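# Hang the lantern on the rail by its red wire

## Task

Suspend the lantern from the rail using its red wire so that it hangs free of the table.

## Robot and tools

Robot: two FANUC CRX-5iA arms, left_arm and right_arm, each with a Robotiq 2F-85 two-finger gripper and a wrist camera. Bases (URDF root) in the scene frame: left_arm at (-0.016, +0.329, +0.048) m, right_arm at (+0.059, -0.400, +0.048) m, both turned only slightly about z.

Frames: the scene frame has its origin at table-top height, halfway between the nominal bases; +z is up, +x points out over the table, and left_arm sits on the +y side (arm names do not match left/right in images). Fixed cameras and the table use the scene frame. Each arm's reported hand pose, velocities, targets and wrist-camera pose use that arm's own base frame, and so do its offsets. Rotations turn about the Hand target's position. In the gripper's own axes the fingers point along +z and close along y; end_effector_position is the point between the pads when shut. Fingertips extend about 19 mm past it when closed, 6 mm when fully open. A camera block projects about 10 cm toward the gripper's +x.

Row layout (used by execute_actions and move): one flat list of 18 numbers covering both arms, always all 18 even if one arm is idle: left dx, dy, dz, rx, ry, rz, position, force_limit, speed, then the same nine for right. dx..rz are offsets, not poses: they count from that arm's Hand target at the start of the action or move, along its base axes. Scale: 1.0 = 0.6 m for dx/dy/dz and 180 degrees for the rotation vector rx/ry/rz; range -1 to 1. Six zeros means stay at (or return to) the current Hand target; repeating a nonzero offset moves further. The three gripper numbers are absolute commands in -1..1: position +1 = fully open (85 mm), about -0.8 = pads touching, -1 = close until blocked; force_limit sets motor effort; speed sets finger speed (about 20, 85, 150 mm/s at -1, 0, +1). Both start at +1. To leave a gripper alone, resend its last three numbers; 0 is itself a command. A new force_limit or speed applies only after a position change of 0.01 or more.

execute_actions(actions, cameras): actions is a list of actions; each action is a table of up to 15 rows, each row one 1/30 s control step; a shorter table repeats its last row to fill 15 steps. Every row counts from the action's start pose, not the previous row. An empty list returns state plus images. Each action takes 0.5 s.

move(target, speed, blend, stop_force, zero, blocking, cameras): straight-line path for each gripper. target is one 18-number row or a list of up to 15 rows, all offsets from the same starting Hand targets. speed: m/s, 0.002 to 1, default 0.25 (turning up to twice that in rad/s); one value or one per target. blend: corner rounding in m, default 0 (stop at each). stop_force: 12 to 80 N, ends an arm's path when it feels that much push along its travel; unreliable when the gripper rotates, near singular or far-reaching poses, or for light loose objects; leave it out when backing off a contact. zero (default true) re-zeros force before the move. blocking=false returns after about 0.5 s (not allowed with stop_force). A move lasts 0.5 to 10 s and does not avoid obstacles. Its result adds a move: line: done, off_target, moving, held or fault, plus limits=paced (pose clipped) or limits=held (steps withheld).

wait(seconds 0-10), stop() to brake a running move, zoom_image(camera, region=[x0,y0,x1,y1] in pixels, at most 504x504, on the latest image), read_manual(section) for licences, finished_scene(scene 1 or 2) which is final.

Cameras: cam_high, cam_low, cam_pegs, cam_rail, cam_left_wrist, cam_right_wrist, all 672x504.

Controller: each step the commanded pose is clipped to within 70 mm and 16 degrees of the measured pose. Hand target in results is the last (clipped) command; the gripper may rest short, and the next command, even zeros, asks again. To release a push, command the target back past the gripper.

Results: end_effector_position (m) and end_effector_quat_wxyz in the arm's base frame; object_status 0 moving, 1 blocked while opening, 2 blocked while closing (a grip), 3 reached position or pads met; position_measured in counts (3 open, 78 about 60 mm, 130 about 40 mm, 180 about 20 mm, 230 closed); Flange force along gripper axes including held weight, noisy, sometimes no reading; joint velocities may read within noise; Tool commands; MOTOR HOT warnings.

Hazards: an arm halts for 10 s if a joint's contact torque hits its limit (wrist joints only about 20-24 N m, held weight counts) or outside force reaches 150 N. Overheating (long loads, stretched arms, pushing at unreachable poses) brakes an arm 30-60 s. Arms are stiff: aiming past a firm contact, fast touches, or squeezing between the arms can fault or fail the scene. Don't drop the lantern, let it fall off the table, release it while moving, slam it, or grip a resting object hard. Stray pushes may nudge loose items. The lantern must stay hanging after the robot lets go.

Each tool is called in YAML: its name, and indented under it one key for each argument.

## Session

execute_actions:
  actions: []

Scene clock: 0.00 s.
left_arm: end_effector_position=(+0.1018, -0.4239, +0.2066) position_measured=3 object_status=3 end_effector_quat_wxyz=(-0.384, +0.033, +0.921, -0.048) | right_arm: end_effector_position=(+0.5576, +0.0937, +0.0884) position_measured=3 object_status=3 end_effector_quat_wxyz=(-0.287, +0.225, +0.899, +0.242)
Joint positions: left_arm=[-0.675 0.247 -0.272 0.52 -1.671 0.488] | right_arm=[0.033 0.753 0.526 -0.633 -1.791 -0.52]
Joint velocities: within noise
Flange force (N): no reading
Hand target: left_arm +0.1018, -0.4239, +0.2066; -0.384, +0.033, +0.921, -0.048 | right_arm +0.5576, +0.0937, +0.0884; -0.287, +0.225, +0.899, +0.242
Tool commands: left_gripper/position=+1.0 left_gripper/force_limit=+1.0 left_gripper/speed=+1.0 right_gripper/position=+1.0 right_gripper/force_limit=+1.0 right_gripper/speed=+1.0

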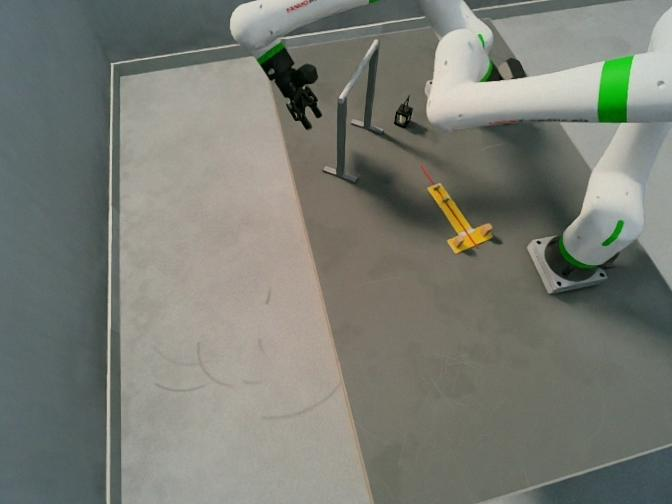

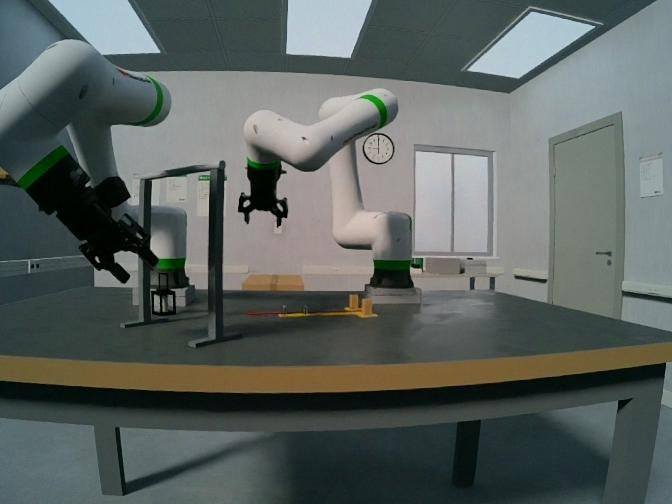

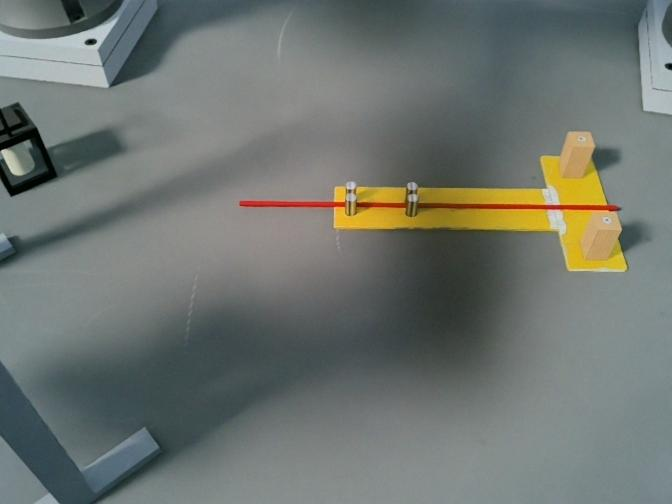

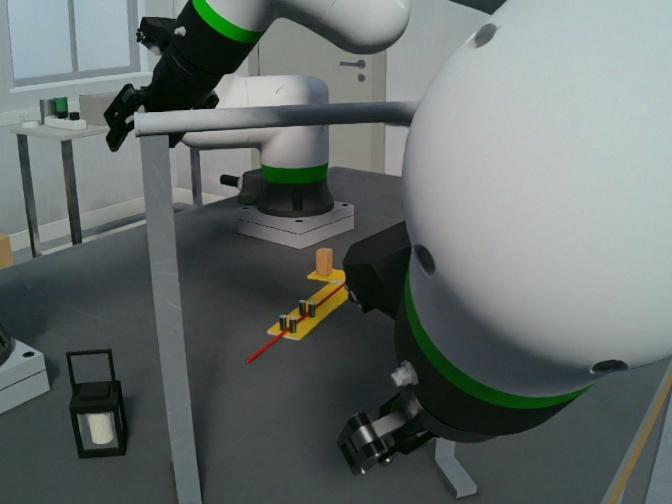

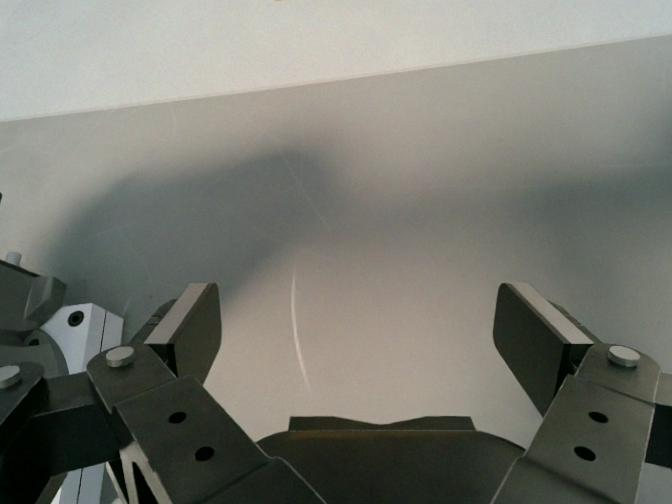

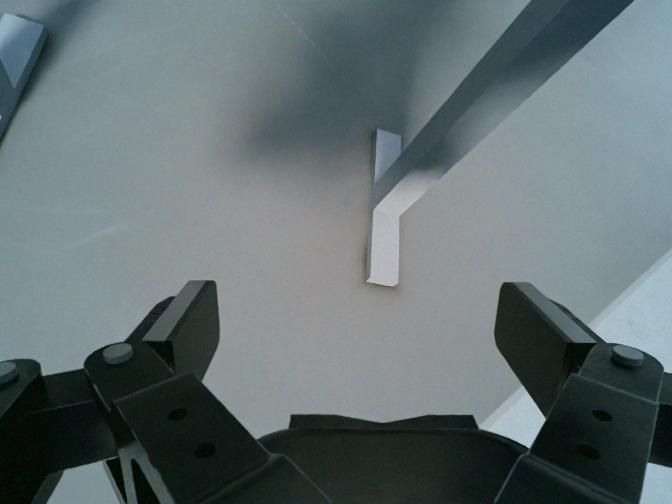

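zoom_image:
  camera: "cam_pegs"
  region: [230, 120, 440, 280]

zoom_image:
  camera: "cam_pegs"
  region: [430, 110, 640, 280]

zoom_image:
  camera: "cam_rail"
  region: [40, 230, 360, 480]

zoom_image:
  camera: "cam_low"
  region: [80, 140, 400, 360]

zoom_image:
  camera: "cam_high"
  region: [300, 30, 520, 260]

Scaled by 2.400 from the camera's 672x504 image, which has a finer 960x720 frame.

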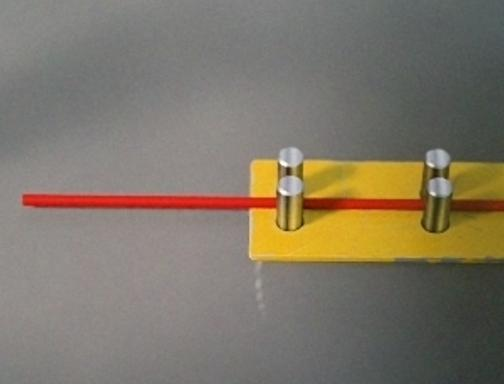

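Scaled by 2.400 from the camera's 672x504 image, which has a finer 960x720 frame.

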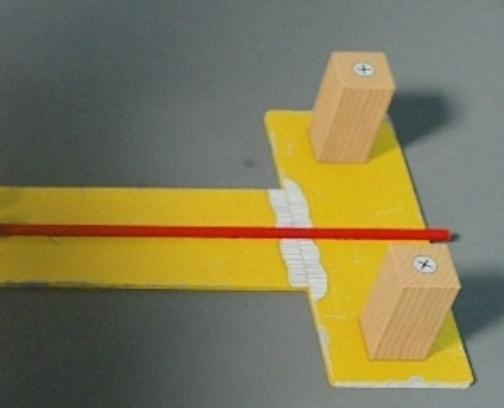

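Scaled by 1.575 from the camera's 672x504 image, which has a finer 960x720 frame.

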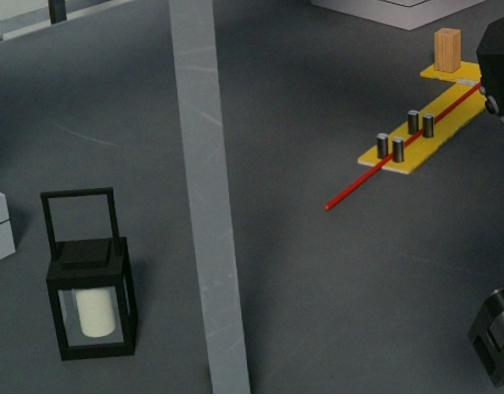

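Scaled by 1.575 from the camera's 672x504 image, which has a finer 960x720 frame.

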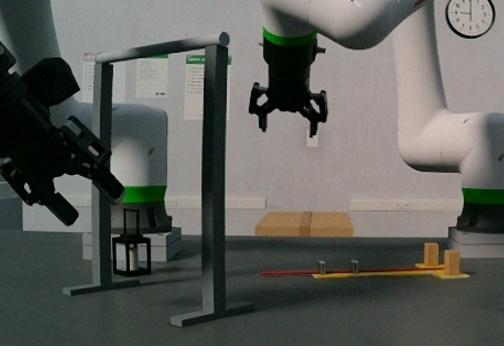

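Scaled by 2.191 from the camera's 672x504 image, which has a finer 960x720 frame.

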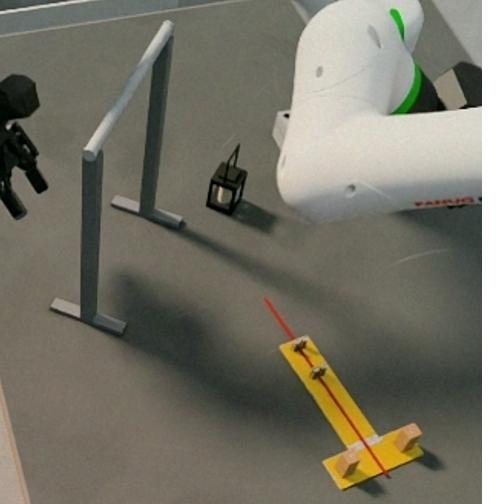

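move:
  target:
    - [0.165,0.31,0.08,0.015,-0.126,0.011,1,1,1,0,0,0.55,0,0,0,-1,1,1]
    - [0.33,0.623,0.16,0.031,-0.252,0.022,1,1,1,-0.3,0.15,0.55,-0.08,-0.095,0.075,-1,1,1]
    - [0.33,0.623,0.16,0.031,-0.252,0.022,1,1,1,-0.596,0.31,0.4,-0.16,-0.189,0.149,-1,1,1]
  blend: 0.04
  cameras: ["all"]

Scene clock: 6.33 s.
left_arm: end_effector_position=(+0.2998, -0.0501, +0.3026) position_measured=3 object_status=3 end_effector_quat_wxyz=(+0.001, +0.000, +1.000, -0.001) | right_arm: end_effector_position=(+0.2000, +0.2797, +0.3284) position_measured=234 object_status=3 end_effector_quat_wxyz=(-0.001, -0.001, +1.000, -0.001)
Joint positions: left_arm=[0.279 -0.383 -0.268 0.002 -1.684 -0.278] | right_arm=[1.337 -0.263 -0.123 0 -1.713 -1.336]
Flange force (N): left_arm=[3.1 -1.0 2.1] | right_arm=[1.0 5.5 -4.0]
Hand target: left_arm +0.2998, -0.0501, +0.3026; +0.001, +0.000, +1.000, -0.001 | right_arm +0.2000, +0.2797, +0.3284; -0.001, -0.001, +1.000, -0.001
Off the commanded pose: left_arm 0.000 m, 0 deg | right_arm 0.000 m, 0 deg.
move: done
camera_calibration:
cam_left_wrist: T_world_to_cam=[[0.00111685, 0.999936, 0.0112309, 0.0468379], [0.943535, -0.0047742, 0.331239, -0.365225], [0.331271, 0.0102268, -0.94348, 0.317456], [0, 0, 0, 1]] pos_world=[0.239386, -0.0518251, 0.419964]
cam_right_wrist: T_world_to_cam=[[-0.00143618, 0.999442, 0.033374, -0.281727], [0.94601, -0.00945977, 0.323999, -0.276527], [0.324134, 0.0320374, -0.945469, 0.366057], [0, 0, 0, 1]] pos_world=[0.142541, 0.267227, 0.445092]

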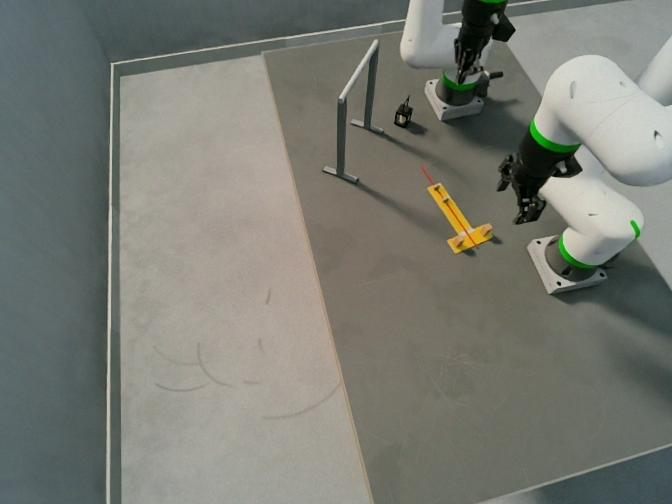

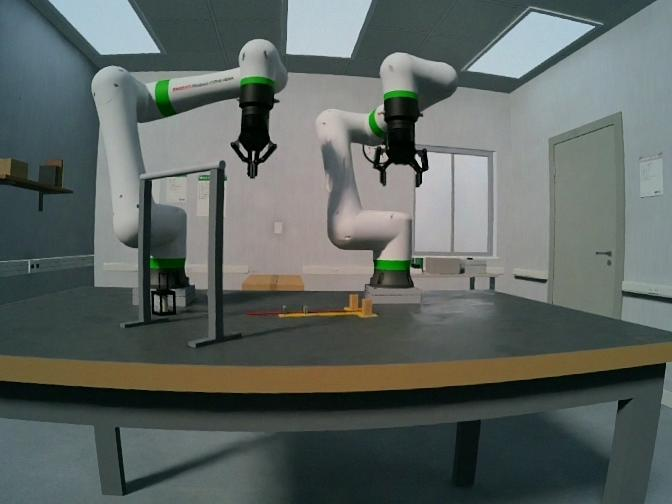

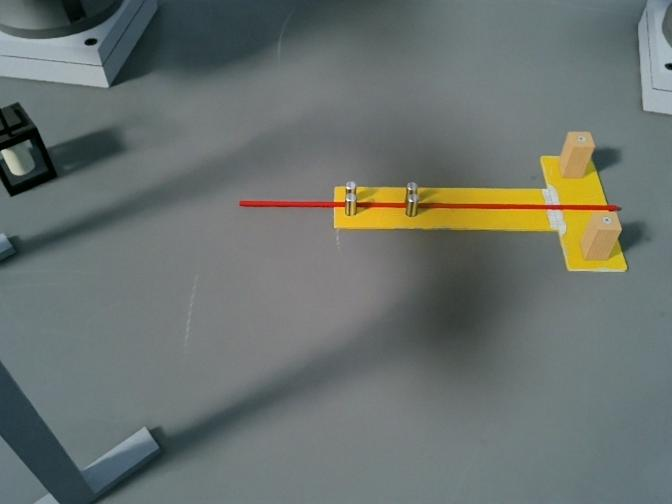

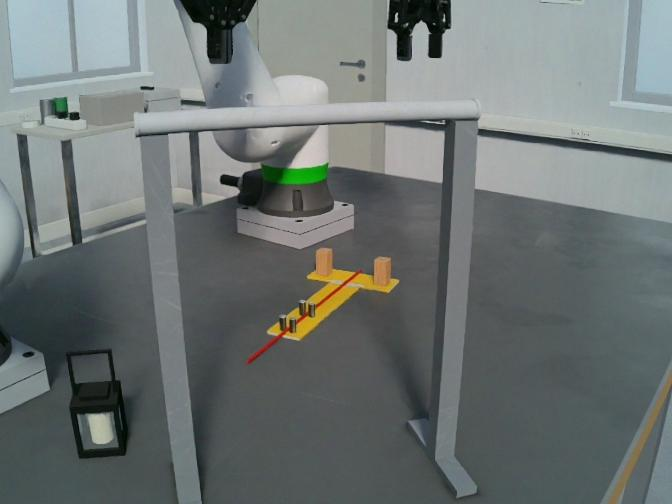

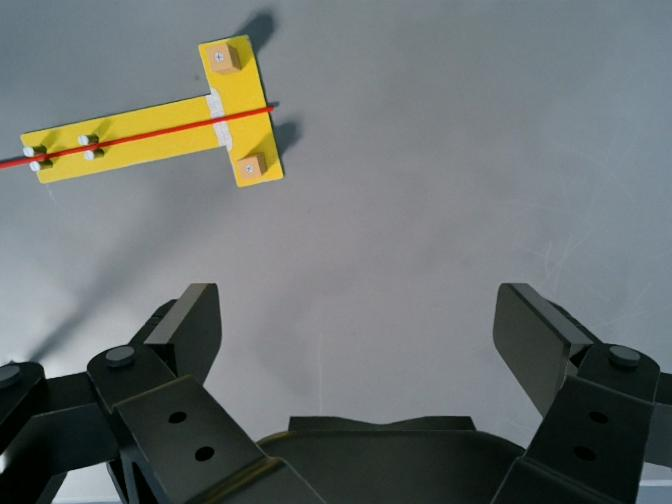

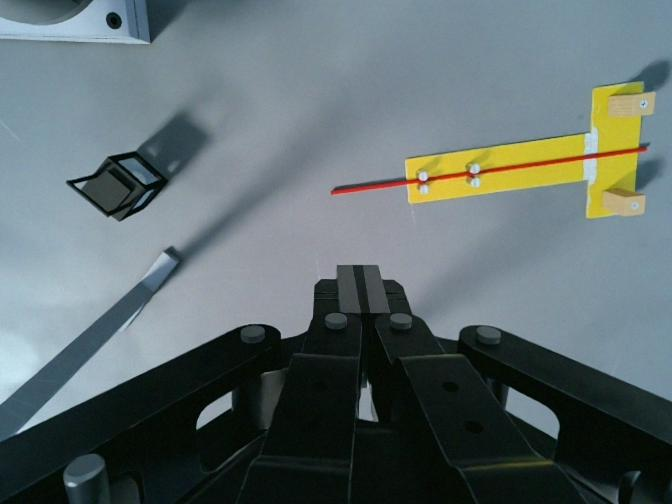

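move:
  target:
    - [0,0,0,0,0,0,1,1,1,0,0.0355,-0.45,0,0,0,-1,1,1]
    - [0,0,0,0,0,0,1,1,1,0,0.0355,-0.575,0,0,0,-1,1,1]
  speed: [0.25,0.06]
  cameras: ["cam_pegs","cam_right_wrist","cam_rail"]

Scene clock: 10.63 s.
left_arm: end_effector_position=(+0.2998, -0.0501, +0.3026) position_measured=3 object_status=3 end_effector_quat_wxyz=(+0.001, +0.000, +1.000, -0.001) | right_arm: end_effector_position=(+0.2000, +0.3010, -0.0166) position_measured=234 object_status=3 end_effector_quat_wxyz=(-0.001, -0.001, +1.000, -0.001)
Joint positions: left_arm=[0.279 -0.383 -0.268 0.002 -1.684 -0.278] | right_arm=[1.352 0.069 -0.697 -0.001 -0.807 -1.35]
Flange force (N): left_arm=[2.6 -1.1 2.3] | right_arm=[-0.5 6.4 1.4]
Hand target: left_arm +0.2998, -0.0501, +0.3026; +0.001, +0.000, +1.000, -0.001 | right_arm +0.2000, +0.3010, -0.0166; -0.001, -0.001, +1.000, -0.001
Off the commanded pose: left_arm 0.000 m, 0 deg | right_arm 0.000 m, 0 deg.
move: done
camera_calibration:
cam_right_wrist: T_world_to_cam=[[-0.00146883, 0.999439, 0.0334684, -0.291505], [0.94601, -0.00945949, 0.323998, -0.164545], [0.324133, 0.0321374, -0.945465, 0.039159], [0, 0, 0, 1]] pos_world=[0.142541, 0.288527, 0.100092]
Images, in order (width x height): cam_pegs 672x504, cam_rail 672x504, cam_right_wrist 672x504.

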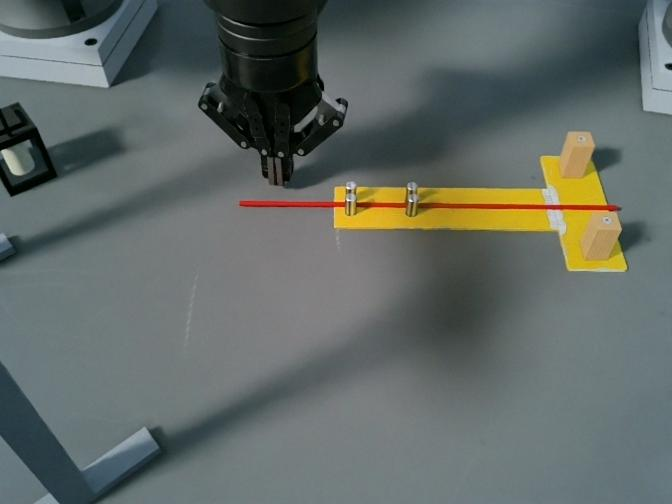

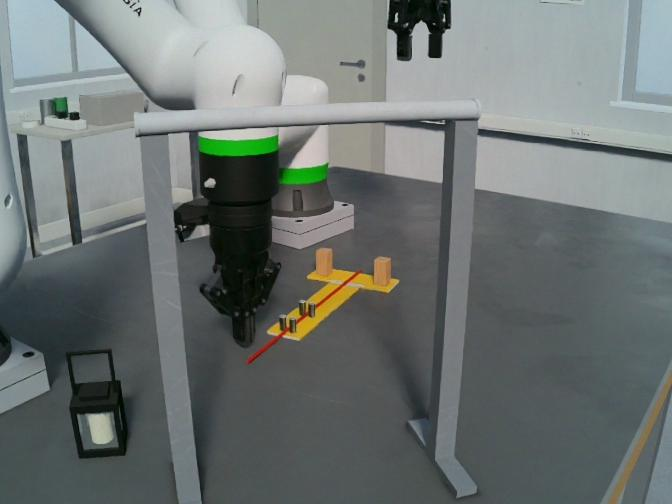

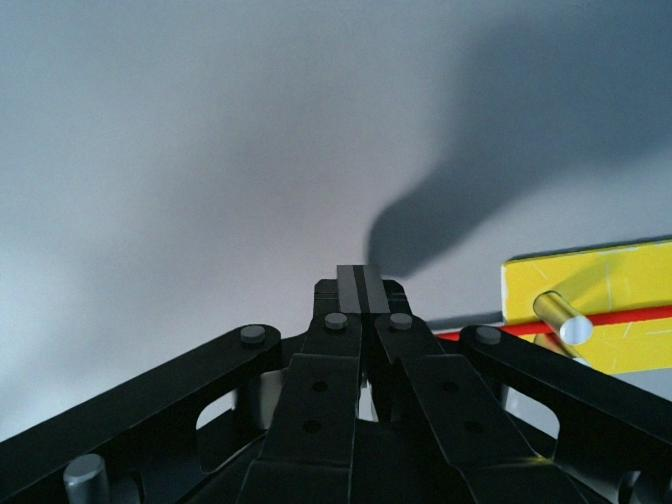

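move:
  target: [0,0,0,0,0,0,1,1,1,0.083,0.01,0,0,0,0,-1,1,1]
  speed: 0.04
  cameras: ["cam_pegs"]

Scene clock: 12.33 s.
left_arm: end_effector_position=(+0.2998, -0.0501, +0.3026) position_measured=3 object_status=3 end_effector_quat_wxyz=(+0.001, +0.000, +1.000, -0.001) | right_arm: end_effector_position=(+0.2499, +0.3070, -0.0165) position_measured=234 object_status=3 end_effector_quat_wxyz=(+0.000, -0.001, +1.000, -0.001)
Joint positions: left_arm=[0.279 -0.383 -0.268 0.002 -1.684 -0.278] | right_arm=[1.222 0.15 -0.604 0 -0.819 -1.221]
Flange force (N): left_arm=[3.0 -0.3 2.1] | right_arm=[-4.1 6.9 1.2]
Hand target: left_arm +0.2998, -0.0501, +0.3026; +0.001, +0.000, +1.000, -0.001 | right_arm +0.2498, +0.3070, -0.0166; -0.001, -0.001, +1.000, -0.001
Off the commanded pose: left_arm 0.000 m, 0 deg | right_arm 0.000 m, 0 deg.
move: done
Images, in order (width x height): cam_pegs 672x504.

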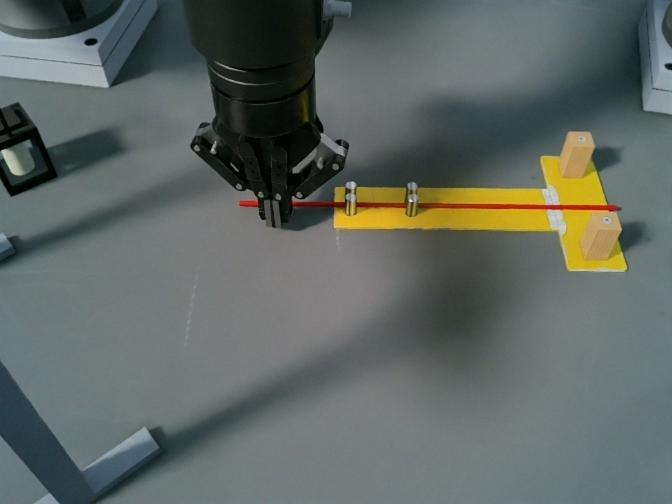

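zoom_image:
  camera: "cam_pegs"
  region: [220, 150, 380, 260]

wait:
  seconds: 0
  cameras: ["cam_rail","cam_right_wrist","cam_low"]

zoom_image:
  camera: "cam_rail"
  region: [200, 250, 340, 380]

zoom_image:
  camera: "cam_low"
  region: [220, 230, 400, 350]

Scaled by 3.150 from the camera's 672x504 image, which has a finer 960x720 frame.

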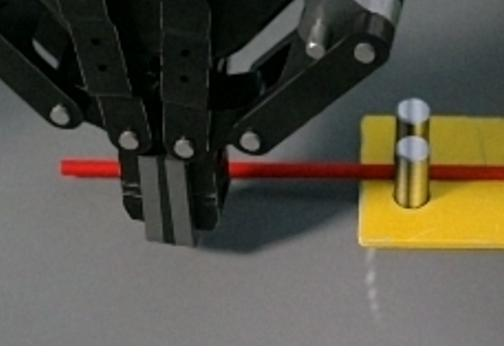

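Scene clock: 12.63 s.
left_arm: end_effector_position=(+0.2998, -0.0501, +0.3026) position_measured=3 object_status=3 end_effector_quat_wxyz=(+0.001, +0.000, +1.000, -0.001) | right_arm: end_effector_position=(+0.2498, +0.3070, -0.0166) position_measured=234 object_status=3 end_effector_quat_wxyz=(+0.000, -0.001, +1.000, -0.001)
Joint positions: left_arm=[0.279 -0.383 -0.268 0.002 -1.684 -0.278] | right_arm=[1.222 0.15 -0.604 0 -0.819 -1.221]
Flange force (N): left_arm=[2.9 -1.3 1.9] | right_arm=[-1.2 6.1 1.9]
Hand target: left_arm +0.2998, -0.0501, +0.3026; +0.001, +0.000, +1.000, -0.001 | right_arm +0.2498, +0.3070, -0.0166; -0.001, -0.001, +1.000, -0.001
Tool commands: left_gripper/position=+1.0 left_gripper/force_limit=+1.0 left_gripper/speed=+1.0 right_gripper/position=-1.0 right_gripper/force_limit=+1.0 right_gripper/speed=+1.0
Off the commanded pose: left_arm 0.000 m, 0 deg | right_arm 0.000 m, 0 deg.
camera_calibration:
cam_right_wrist: T_world_to_cam=[[-0.00143721, 0.999442, 0.0333736, -0.297426], [0.94601, -0.00945868, 0.323999, -0.2116], [0.324134, 0.0320374, -0.945469, 0.0228543], [0, 0, 0, 1]] pos_world=[0.192341, 0.294527, 0.100092]
Images, in order (width x height): cam_low 672x504, cam_rail 672x504, cam_right_wrist 672x504.

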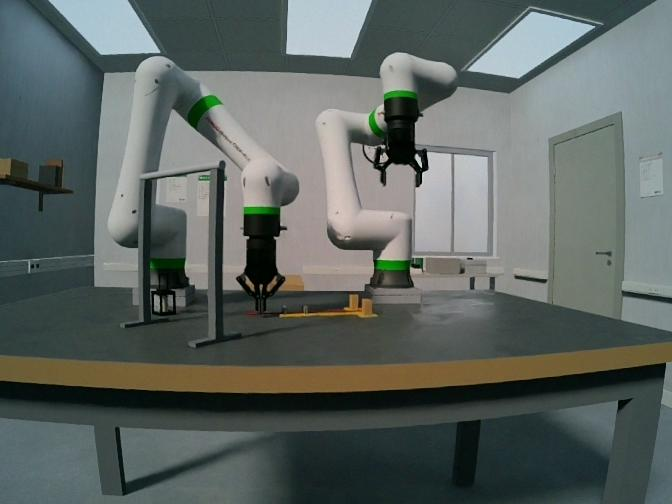

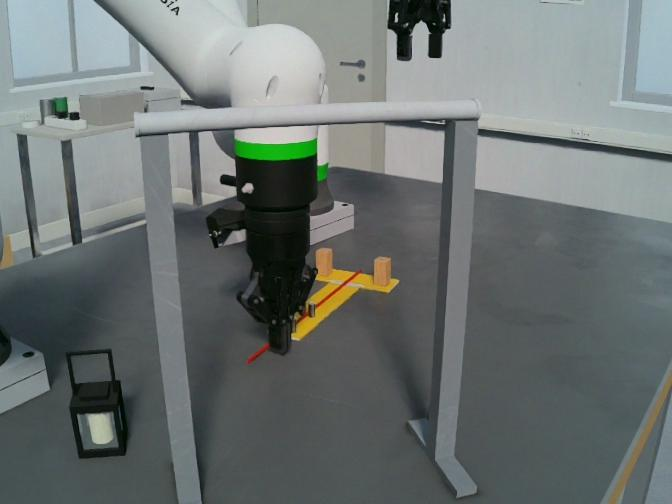

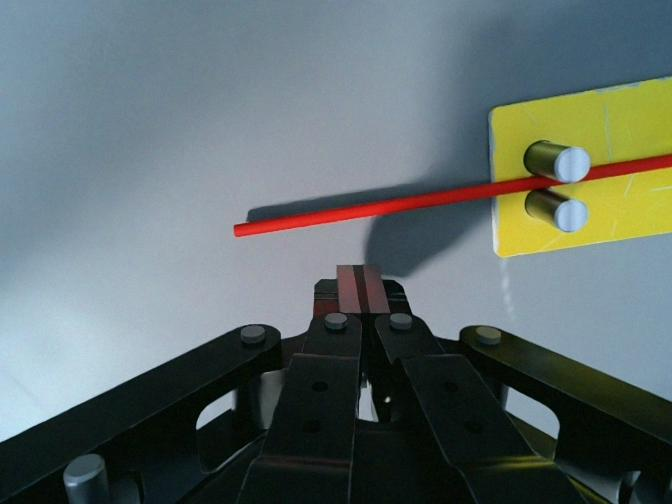

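Scaled by 3.600 from the camera's 672x504 image, which has a finer 960x720 frame.

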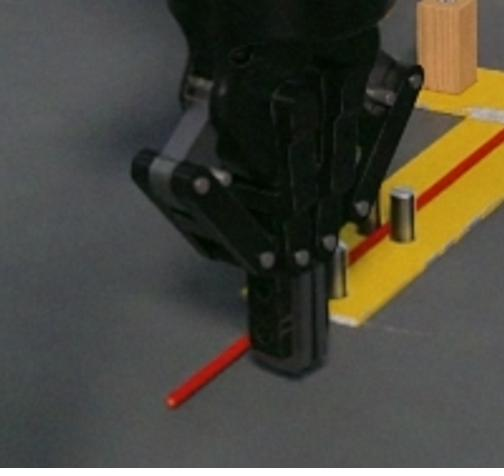

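Scaled by 2.800 from the camera's 672x504 image, which has a finer 960x720 frame.

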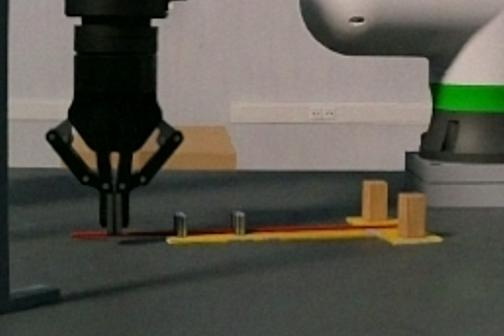

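move:
  target:
    - [0,0,0,0,0,0,1,1,1,0,0,0.02,0,0,0,-1,1,1]
    - [0,0,0,0,0,0,1,1,1,-0.083,-0.01,0.02,0,0,0,-1,1,1]
  speed: 0.1

move:
  target: [0,0,0,0,0,0,1,1,1,0,0,-0.1,0,0,0,-1,1,1]
  speed: 0.012
  stop_force: 12
  cameras: ["cam_pegs","cam_rail"]

Scene clock: 14.43 s.
left_arm: end_effector_position=(+0.2998, -0.0501, +0.3026) position_measured=3 object_status=3 end_effector_quat_wxyz=(+0.001, +0.000, +1.000, -0.001) | right_arm: end_effector_position=(+0.2000, +0.3010, -0.0046) position_measured=234 object_status=3 end_effector_quat_wxyz=(-0.001, -0.001, +1.000, -0.001)
Joint positions: left_arm=[0.279 -0.383 -0.268 0.002 -1.684 -0.278] | right_arm=[1.352 0.043 -0.687 -0.001 -0.844 -1.35]
Flange force (N): left_arm=[2.3 -0.9 1.8] | right_arm=[0.9 6.3 2.0]
Hand target: left_arm +0.2998, -0.0501, +0.3026; +0.001, +0.000, +1.000, -0.001 | right_arm +0.2000, +0.3010, -0.0046; -0.001, -0.001, +1.000, -0.001
Off the commanded pose: left_arm 0.000 m, 0 deg | right_arm 0.000 m, 0 deg.
move: done

Scene clock: 16.93 s.
left_arm: end_effector_position=(+0.2998, -0.0501, +0.3026) position_measured=3 object_status=3 end_effector_quat_wxyz=(+0.001, +0.000, +1.000, -0.001) | right_arm: end_effector_position=(+0.2000, +0.3011, -0.0273) position_measured=234 object_status=3 end_effector_quat_wxyz=(+0.000, -0.001, +1.000, -0.001)
Joint positions: left_arm=[0.279 -0.383 -0.268 0.002 -1.684 -0.278] | right_arm=[1.352 0.093 -0.705 -0.001 -0.775 -1.35]
Flange force (N): left_arm=[3.1 -0.7 2.0] | right_arm=[8.3 -0.1 -43.8]
Hand target: left_arm +0.2998, -0.0501, +0.3026; +0.001, +0.000, +1.000, -0.001 | right_arm +0.2000, +0.3011, -0.0273; +0.000, -0.001, +1.000, -0.001 (not the last commanded pose)
Off the commanded pose: left_arm 0.000 m, 0 deg | right_arm 0.037 m, 0 deg.
move: contact (right_arm)
Images, in order (width x height): cam_pegs 672x504, cam_rail 672x504.

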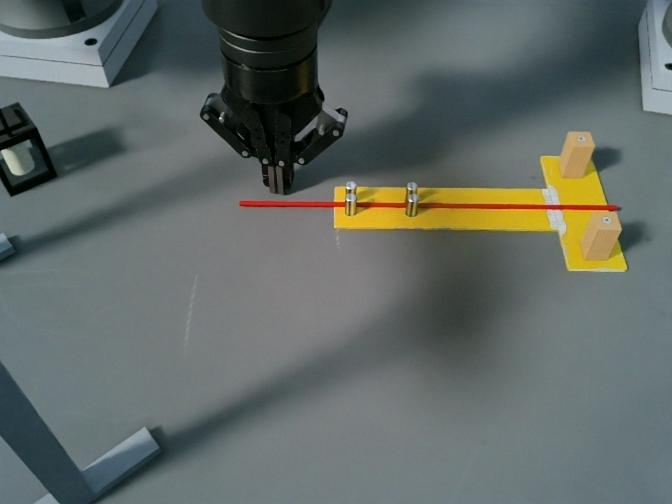

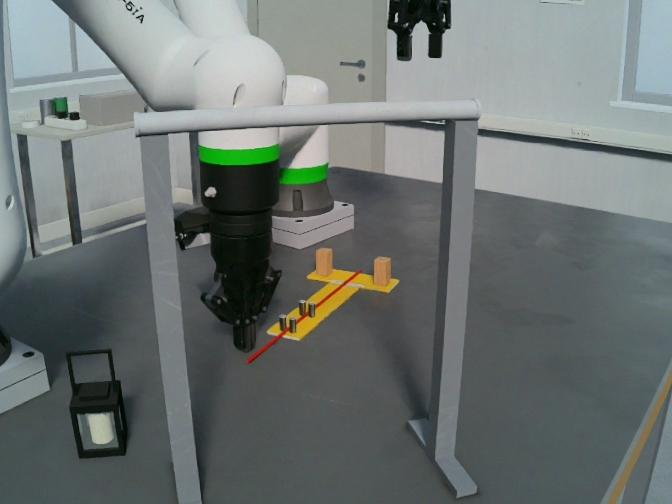

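move:
  target:
    - [0,0,0,0,0,0,1,1,1,0,0,0.0075,0,0,0,-1,1,1]
    - [0,0,0,0,0,0,1,1,1,0.083,0.01,0.0075,0,0,0,-1,1,1]
  speed: 0.03
  cameras: ["cam_pegs","cam_right_wrist"]

Scene clock: 19.67 s.
left_arm: end_effector_position=(+0.2998, -0.0501, +0.3026) position_measured=3 object_status=3 end_effector_quat_wxyz=(+0.001, +0.000, +1.000, -0.001) | right_arm: end_effector_position=(+0.2499, +0.3071, -0.0228) position_measured=234 object_status=3 end_effector_quat_wxyz=(+0.000, -0.001, +1.000, -0.001)
Joint positions: left_arm=[0.279 -0.383 -0.268 0.002 -1.684 -0.278] | right_arm=[1.222 0.163 -0.609 0 -0.802 -1.221]
Flange force (N): left_arm=[3.1 -0.8 2.2] | right_arm=[-1.3 6.9 1.8]
Hand target: left_arm +0.2998, -0.0501, +0.3026; +0.001, +0.000, +1.000, -0.001 | right_arm +0.2498, +0.3071, -0.0228; +0.000, -0.001, +1.000, -0.001
Off the commanded pose: left_arm 0.000 m, 0 deg | right_arm 0.000 m, 0 deg.
move: done
camera_calibration:
cam_right_wrist: T_world_to_cam=[[-0.00160141, 0.999436, 0.0335292, -0.297301], [0.94595, -0.00935984, 0.324178, -0.209625], [0.324309, 0.0322361, -0.945402, 0.0168906], [0, 0, 0, 1]] pos_world=[0.192341, 0.294627, 0.0938924]
Images, in order (width x height): cam_pegs 672x504, cam_right_wrist 672x504.

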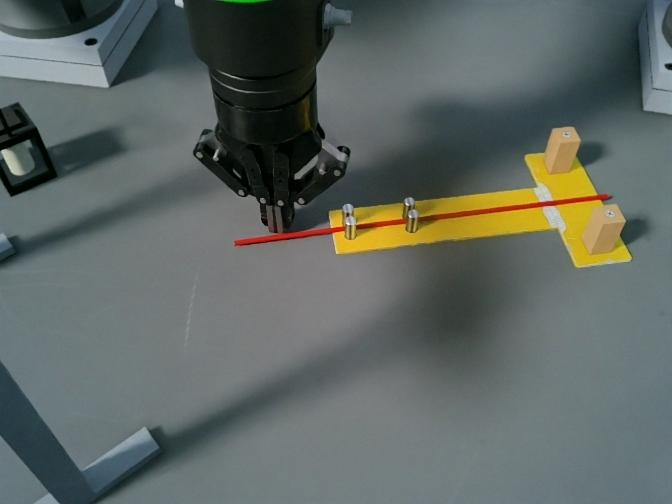

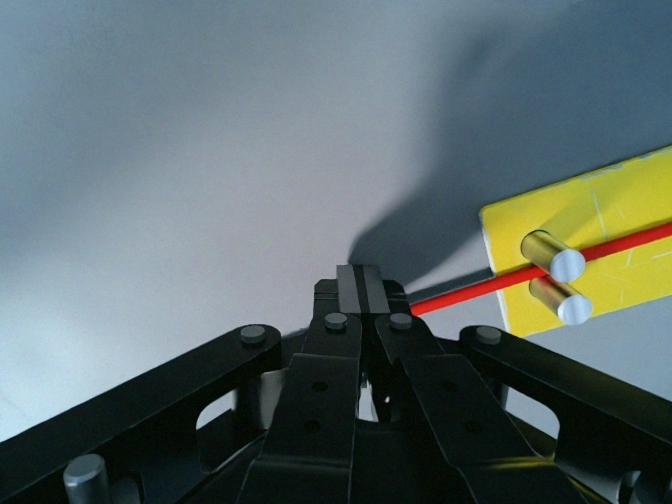

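move:
  target: [0,0,0,0,0,0,1,1,1,-0.06,0,0,0,0,0,-1,1,1]
  cameras: ["cam_left_wrist","cam_pegs"]

zoom_image:
  camera: "cam_left_wrist"
  region: [0, 0, 320, 240]

Scene clock: 21.10 s.
left_arm: end_effector_position=(+0.2998, -0.0501, +0.3026) position_measured=3 object_status=3 end_effector_quat_wxyz=(+0.001, +0.000, +1.000, -0.001) | right_arm: end_effector_position=(+0.2139, +0.3071, -0.0228) position_measured=234 object_status=3 end_effector_quat_wxyz=(+0.000, -0.001, +1.000, -0.001)
Joint positions: left_arm=[0.279 -0.383 -0.268 0.002 -1.684 -0.278] | right_arm=[1.317 0.113 -0.668 0 -0.792 -1.315]
Flange force (N): left_arm=[3.2 -0.7 1.8] | right_arm=[-1.1 6.8 2.1]
Hand target: left_arm +0.2998, -0.0501, +0.3026; +0.001, +0.000, +1.000, -0.001 | right_arm +0.2138, +0.3071, -0.0228; +0.000, -0.001, +1.000, -0.001
Off the commanded pose: left_arm 0.000 m, 0 deg | right_arm 0.000 m, 0 deg.
move: done
camera_calibration:
cam_left_wrist: T_world_to_cam=[[0.00111685, 0.999936, 0.0112309, 0.0468379], [0.943535, -0.0047742, 0.331239, -0.365225], [0.331271, 0.0102268, -0.94348, 0.317456], [0, 0, 0, 1]] pos_world=[0.239386, -0.0518251, 0.419964]
Images, in order (width x height): cam_pegs 672x504, cam_left_wrist 672x504.

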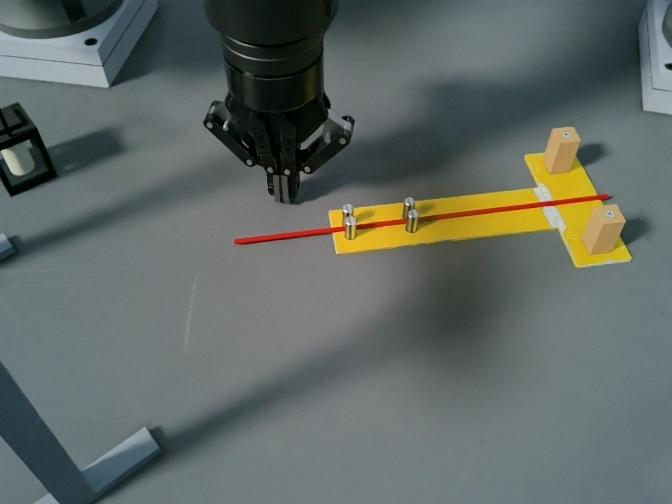

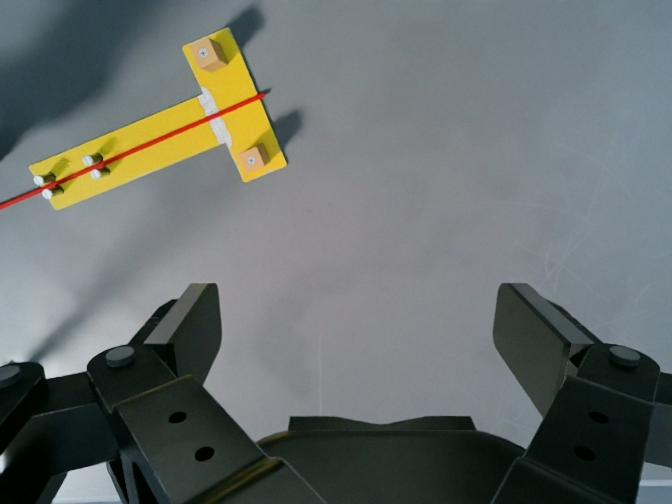

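Scaled by 1.575 from the camera's 672x504 image, which has a finer 960x720 frame.

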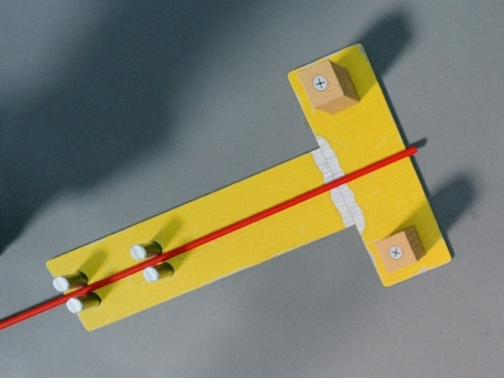

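move:
  target:
    - [-0.0147,-0.14,-0.35,0,0,0.117,1,1,1,0,0,0,0,0,0,-1,1,1]
    - [-0.0147,-0.14,-0.521,0,0,0.117,1,1,1,0,0,0,0,0,0,-1,1,1]
  speed: [0.25,0.06]
  cameras: ["cam_left_wrist","cam_pegs","cam_low"]

Scene clock: 25.17 s.
left_arm: end_effector_position=(+0.2910, -0.1341, -0.0100) position_measured=3 object_status=3 end_effector_quat_wxyz=(+0.001, -0.183, +0.983, -0.001) | right_arm: end_effector_position=(+0.2138, +0.3071, -0.0228) position_measured=234 object_status=3 end_effector_quat_wxyz=(+0.000, -0.001, +1.000, -0.001)
Joint positions: left_arm=[-0.013 -0.058 -0.805 0.001 -0.821 0.38] | right_arm=[1.317 0.113 -0.668 0 -0.792 -1.315]
Flange force (N): left_arm=[3.0 0.7 -2.1] | right_arm=[-0.8 6.3 2.0]
Hand target: left_arm +0.2910, -0.1341, -0.0100; +0.001, -0.183, +0.983, -0.001 | right_arm +0.2138, +0.3071, -0.0228; +0.000, -0.001, +1.000, -0.001
Off the commanded pose: left_arm 0.000 m, 0 deg | right_arm 0.000 m, 0 deg.
move: done
camera_calibration:
cam_left_wrist: T_world_to_cam=[[-0.358322, 0.93353, 0.0112766, 0.230106], [0.882224, 0.334628, 0.331218, -0.190495], [0.305428, 0.128631, -0.943487, 0.0496707], [0, 0, 0, 1]] pos_world=[0.23534, -0.157455, 0.107364]
Images, in order (width x height): cam_low 672x504, cam_pegs 672x504, cam_left_wrist 672x504.

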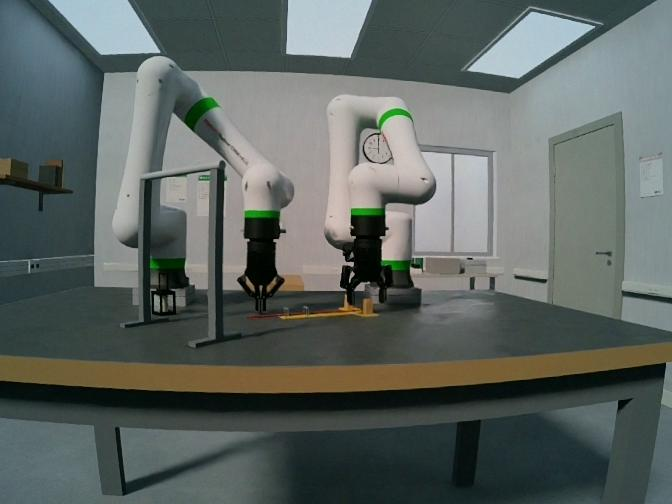

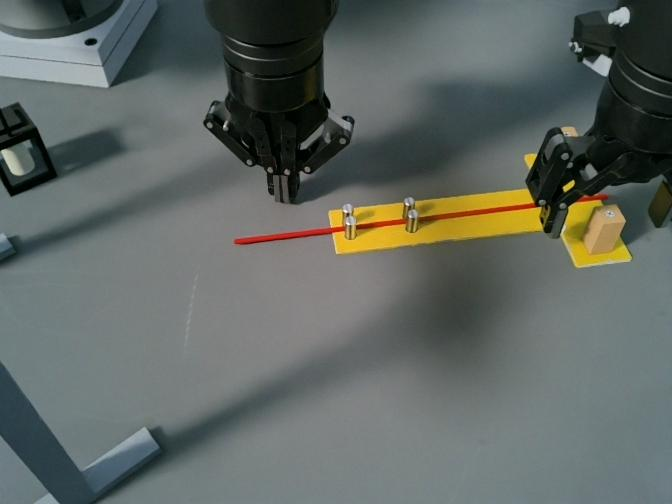

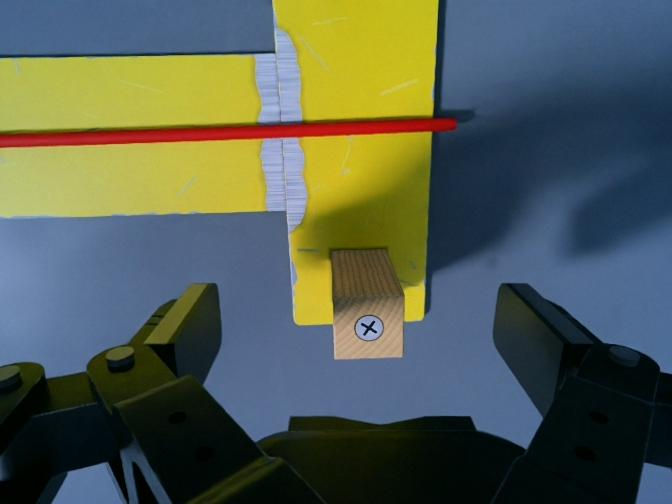

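move:
  target: [0,0,0,0,0,0,-1,1,-0.5,0,0,0,0,0,0,-1,1,1]
  cameras: ["cam_pegs","cam_left_wrist","cam_right_wrist"]

Scene clock: 27.10 s.
left_arm: end_effector_position=(+0.2911, -0.1342, -0.0099) position_measured=183 object_status=0 end_effector_quat_wxyz=(+0.001, -0.183, +0.983, -0.001) | right_arm: end_effector_position=(+0.2138, +0.3071, -0.0228) position_measured=234 object_status=3 end_effector_quat_wxyz=(+0.000, -0.001, +1.000, -0.001)
Joint positions: left_arm=[-0.013 -0.058 -0.805 0.001 -0.821 0.38] | right_arm=[1.317 0.113 -0.668 0 -0.792 -1.315]
Flange force (N): left_arm=[3.6 3.6 -22.1] | right_arm=[-0.8 6.1 2.0]
Hand target: left_arm +0.2910, -0.1341, -0.0100; +0.001, -0.183, +0.983, -0.001 | right_arm +0.2138, +0.3071, -0.0228; +0.000, -0.001, +1.000, -0.001
Off the commanded pose: left_arm 0.000 m, 0 deg | right_arm 0.000 m, 0 deg.
move: done
camera_calibration:
cam_left_wrist: T_world_to_cam=[[-0.358451, 0.933484, 0.0109933, 0.230252], [0.882137, 0.334834, 0.33124, -0.19041], [0.305526, 0.128431, -0.943482, 0.049627], [0, 0, 0, 1]] pos_world=[0.235339, -0.157554, 0.107362]
cam_right_wrist: T_world_to_cam=[[-0.00140973, 0.999435, 0.033595, -0.297394], [0.94598, -0.00955948, 0.324085, -0.175507], [0.324223, 0.0322371, -0.945431, 0.0285814], [0, 0, 0, 1]] pos_world=[0.15634, 0.294626, 0.093892]
Images, in order (width x height): cam_pegs 672x504, cam_left_wrist 672x504, cam_right_wrist 672x504.

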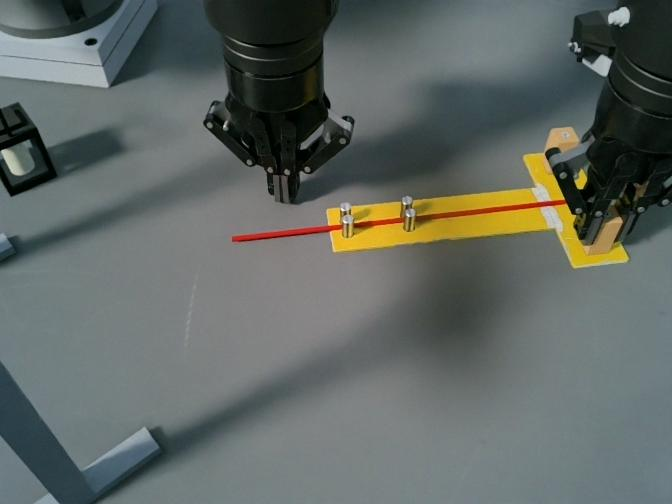

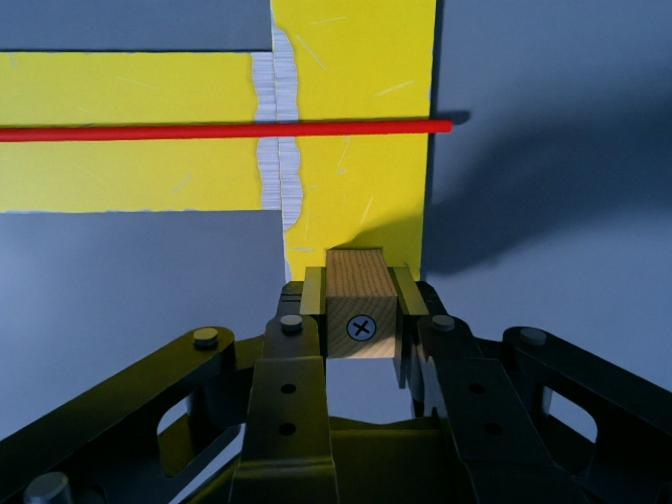

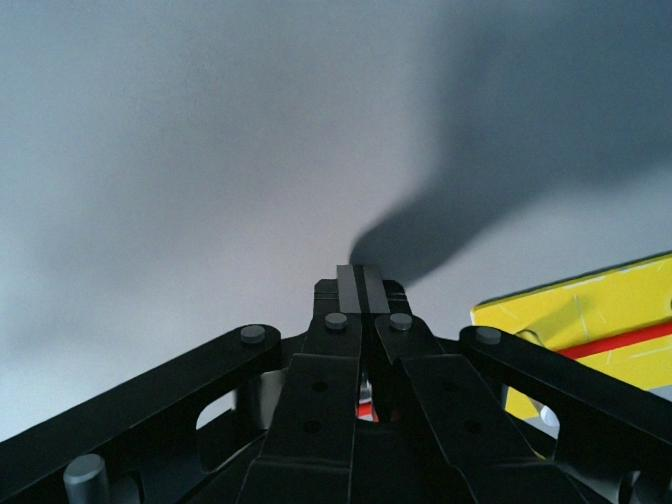

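move:
  target:
    - [0,0,0,0,0,0,-1,1,-0.5,0.063,-0.021,0,0,0,0,-1,1,1]
    - [0,0,0,0,0,0,-1,1,-0.5,0.12,-0.002,0,0,0,0,-1,1,1]
  speed: 0.04
  blend: 0.005
  cameras: ["cam_pegs","cam_right_wrist"]

Scene clock: 29.77 s.
left_arm: end_effector_position=(+0.2910, -0.1341, -0.0100) position_measured=183 object_status=2 end_effector_quat_wxyz=(+0.001, -0.183, +0.983, -0.001) | right_arm: end_effector_position=(+0.2859, +0.3059, -0.0227) position_measured=234 object_status=3 end_effector_quat_wxyz=(+0.000, -0.001, +1.000, -0.001)
Joint positions: left_arm=[-0.013 -0.058 -0.805 0.001 -0.821 0.38] | right_arm=[1.135 0.214 -0.546 0 -0.814 -1.134]
Flange force (N): left_arm=[1.5 -1.5 -12.9] | right_arm=[4.5 8.6 -3.9]
Hand target: left_arm +0.2910, -0.1341, -0.0100; +0.001, -0.183, +0.983, -0.001 | right_arm +0.2858, +0.3059, -0.0228; +0.000, -0.001, +1.000, -0.001
Off the commanded pose: left_arm 0.000 m, 0 deg | right_arm 0.000 m, 0 deg.
move: done
camera_calibration:
cam_right_wrist: T_world_to_cam=[[-0.00160251, 0.999436, 0.0335306, -0.296044], [0.945939, -0.00936033, 0.324209, -0.243691], [0.32434, 0.0322375, -0.945391, 0.00524577], [0, 0, 0, 1]] pos_world=[0.228341, 0.293427, 0.0938925]
Images, in order (width x height): cam_pegs 672x504, cam_right_wrist 672x504.

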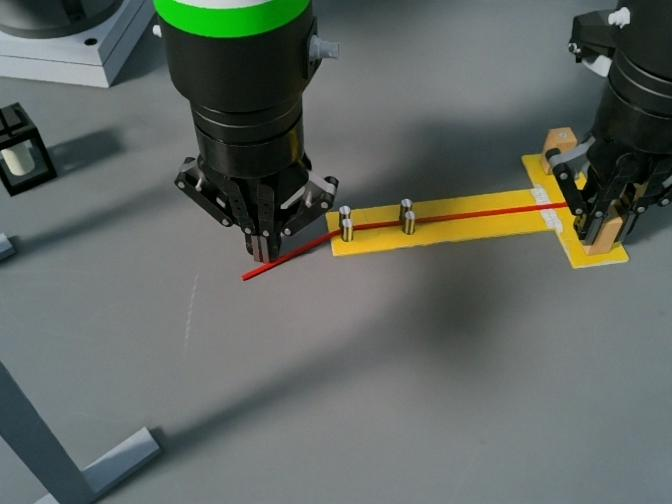

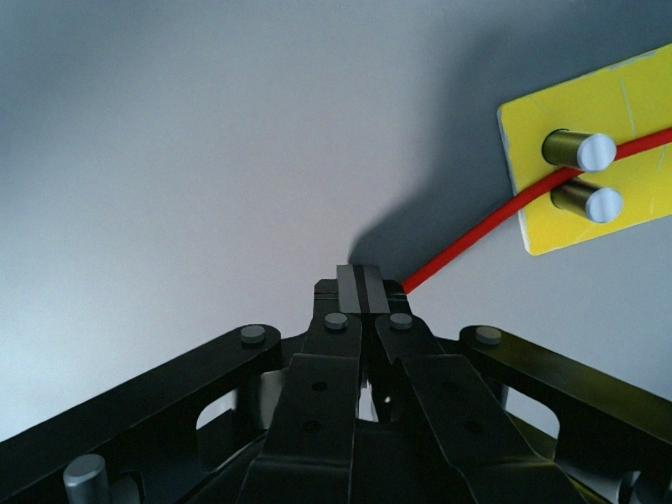

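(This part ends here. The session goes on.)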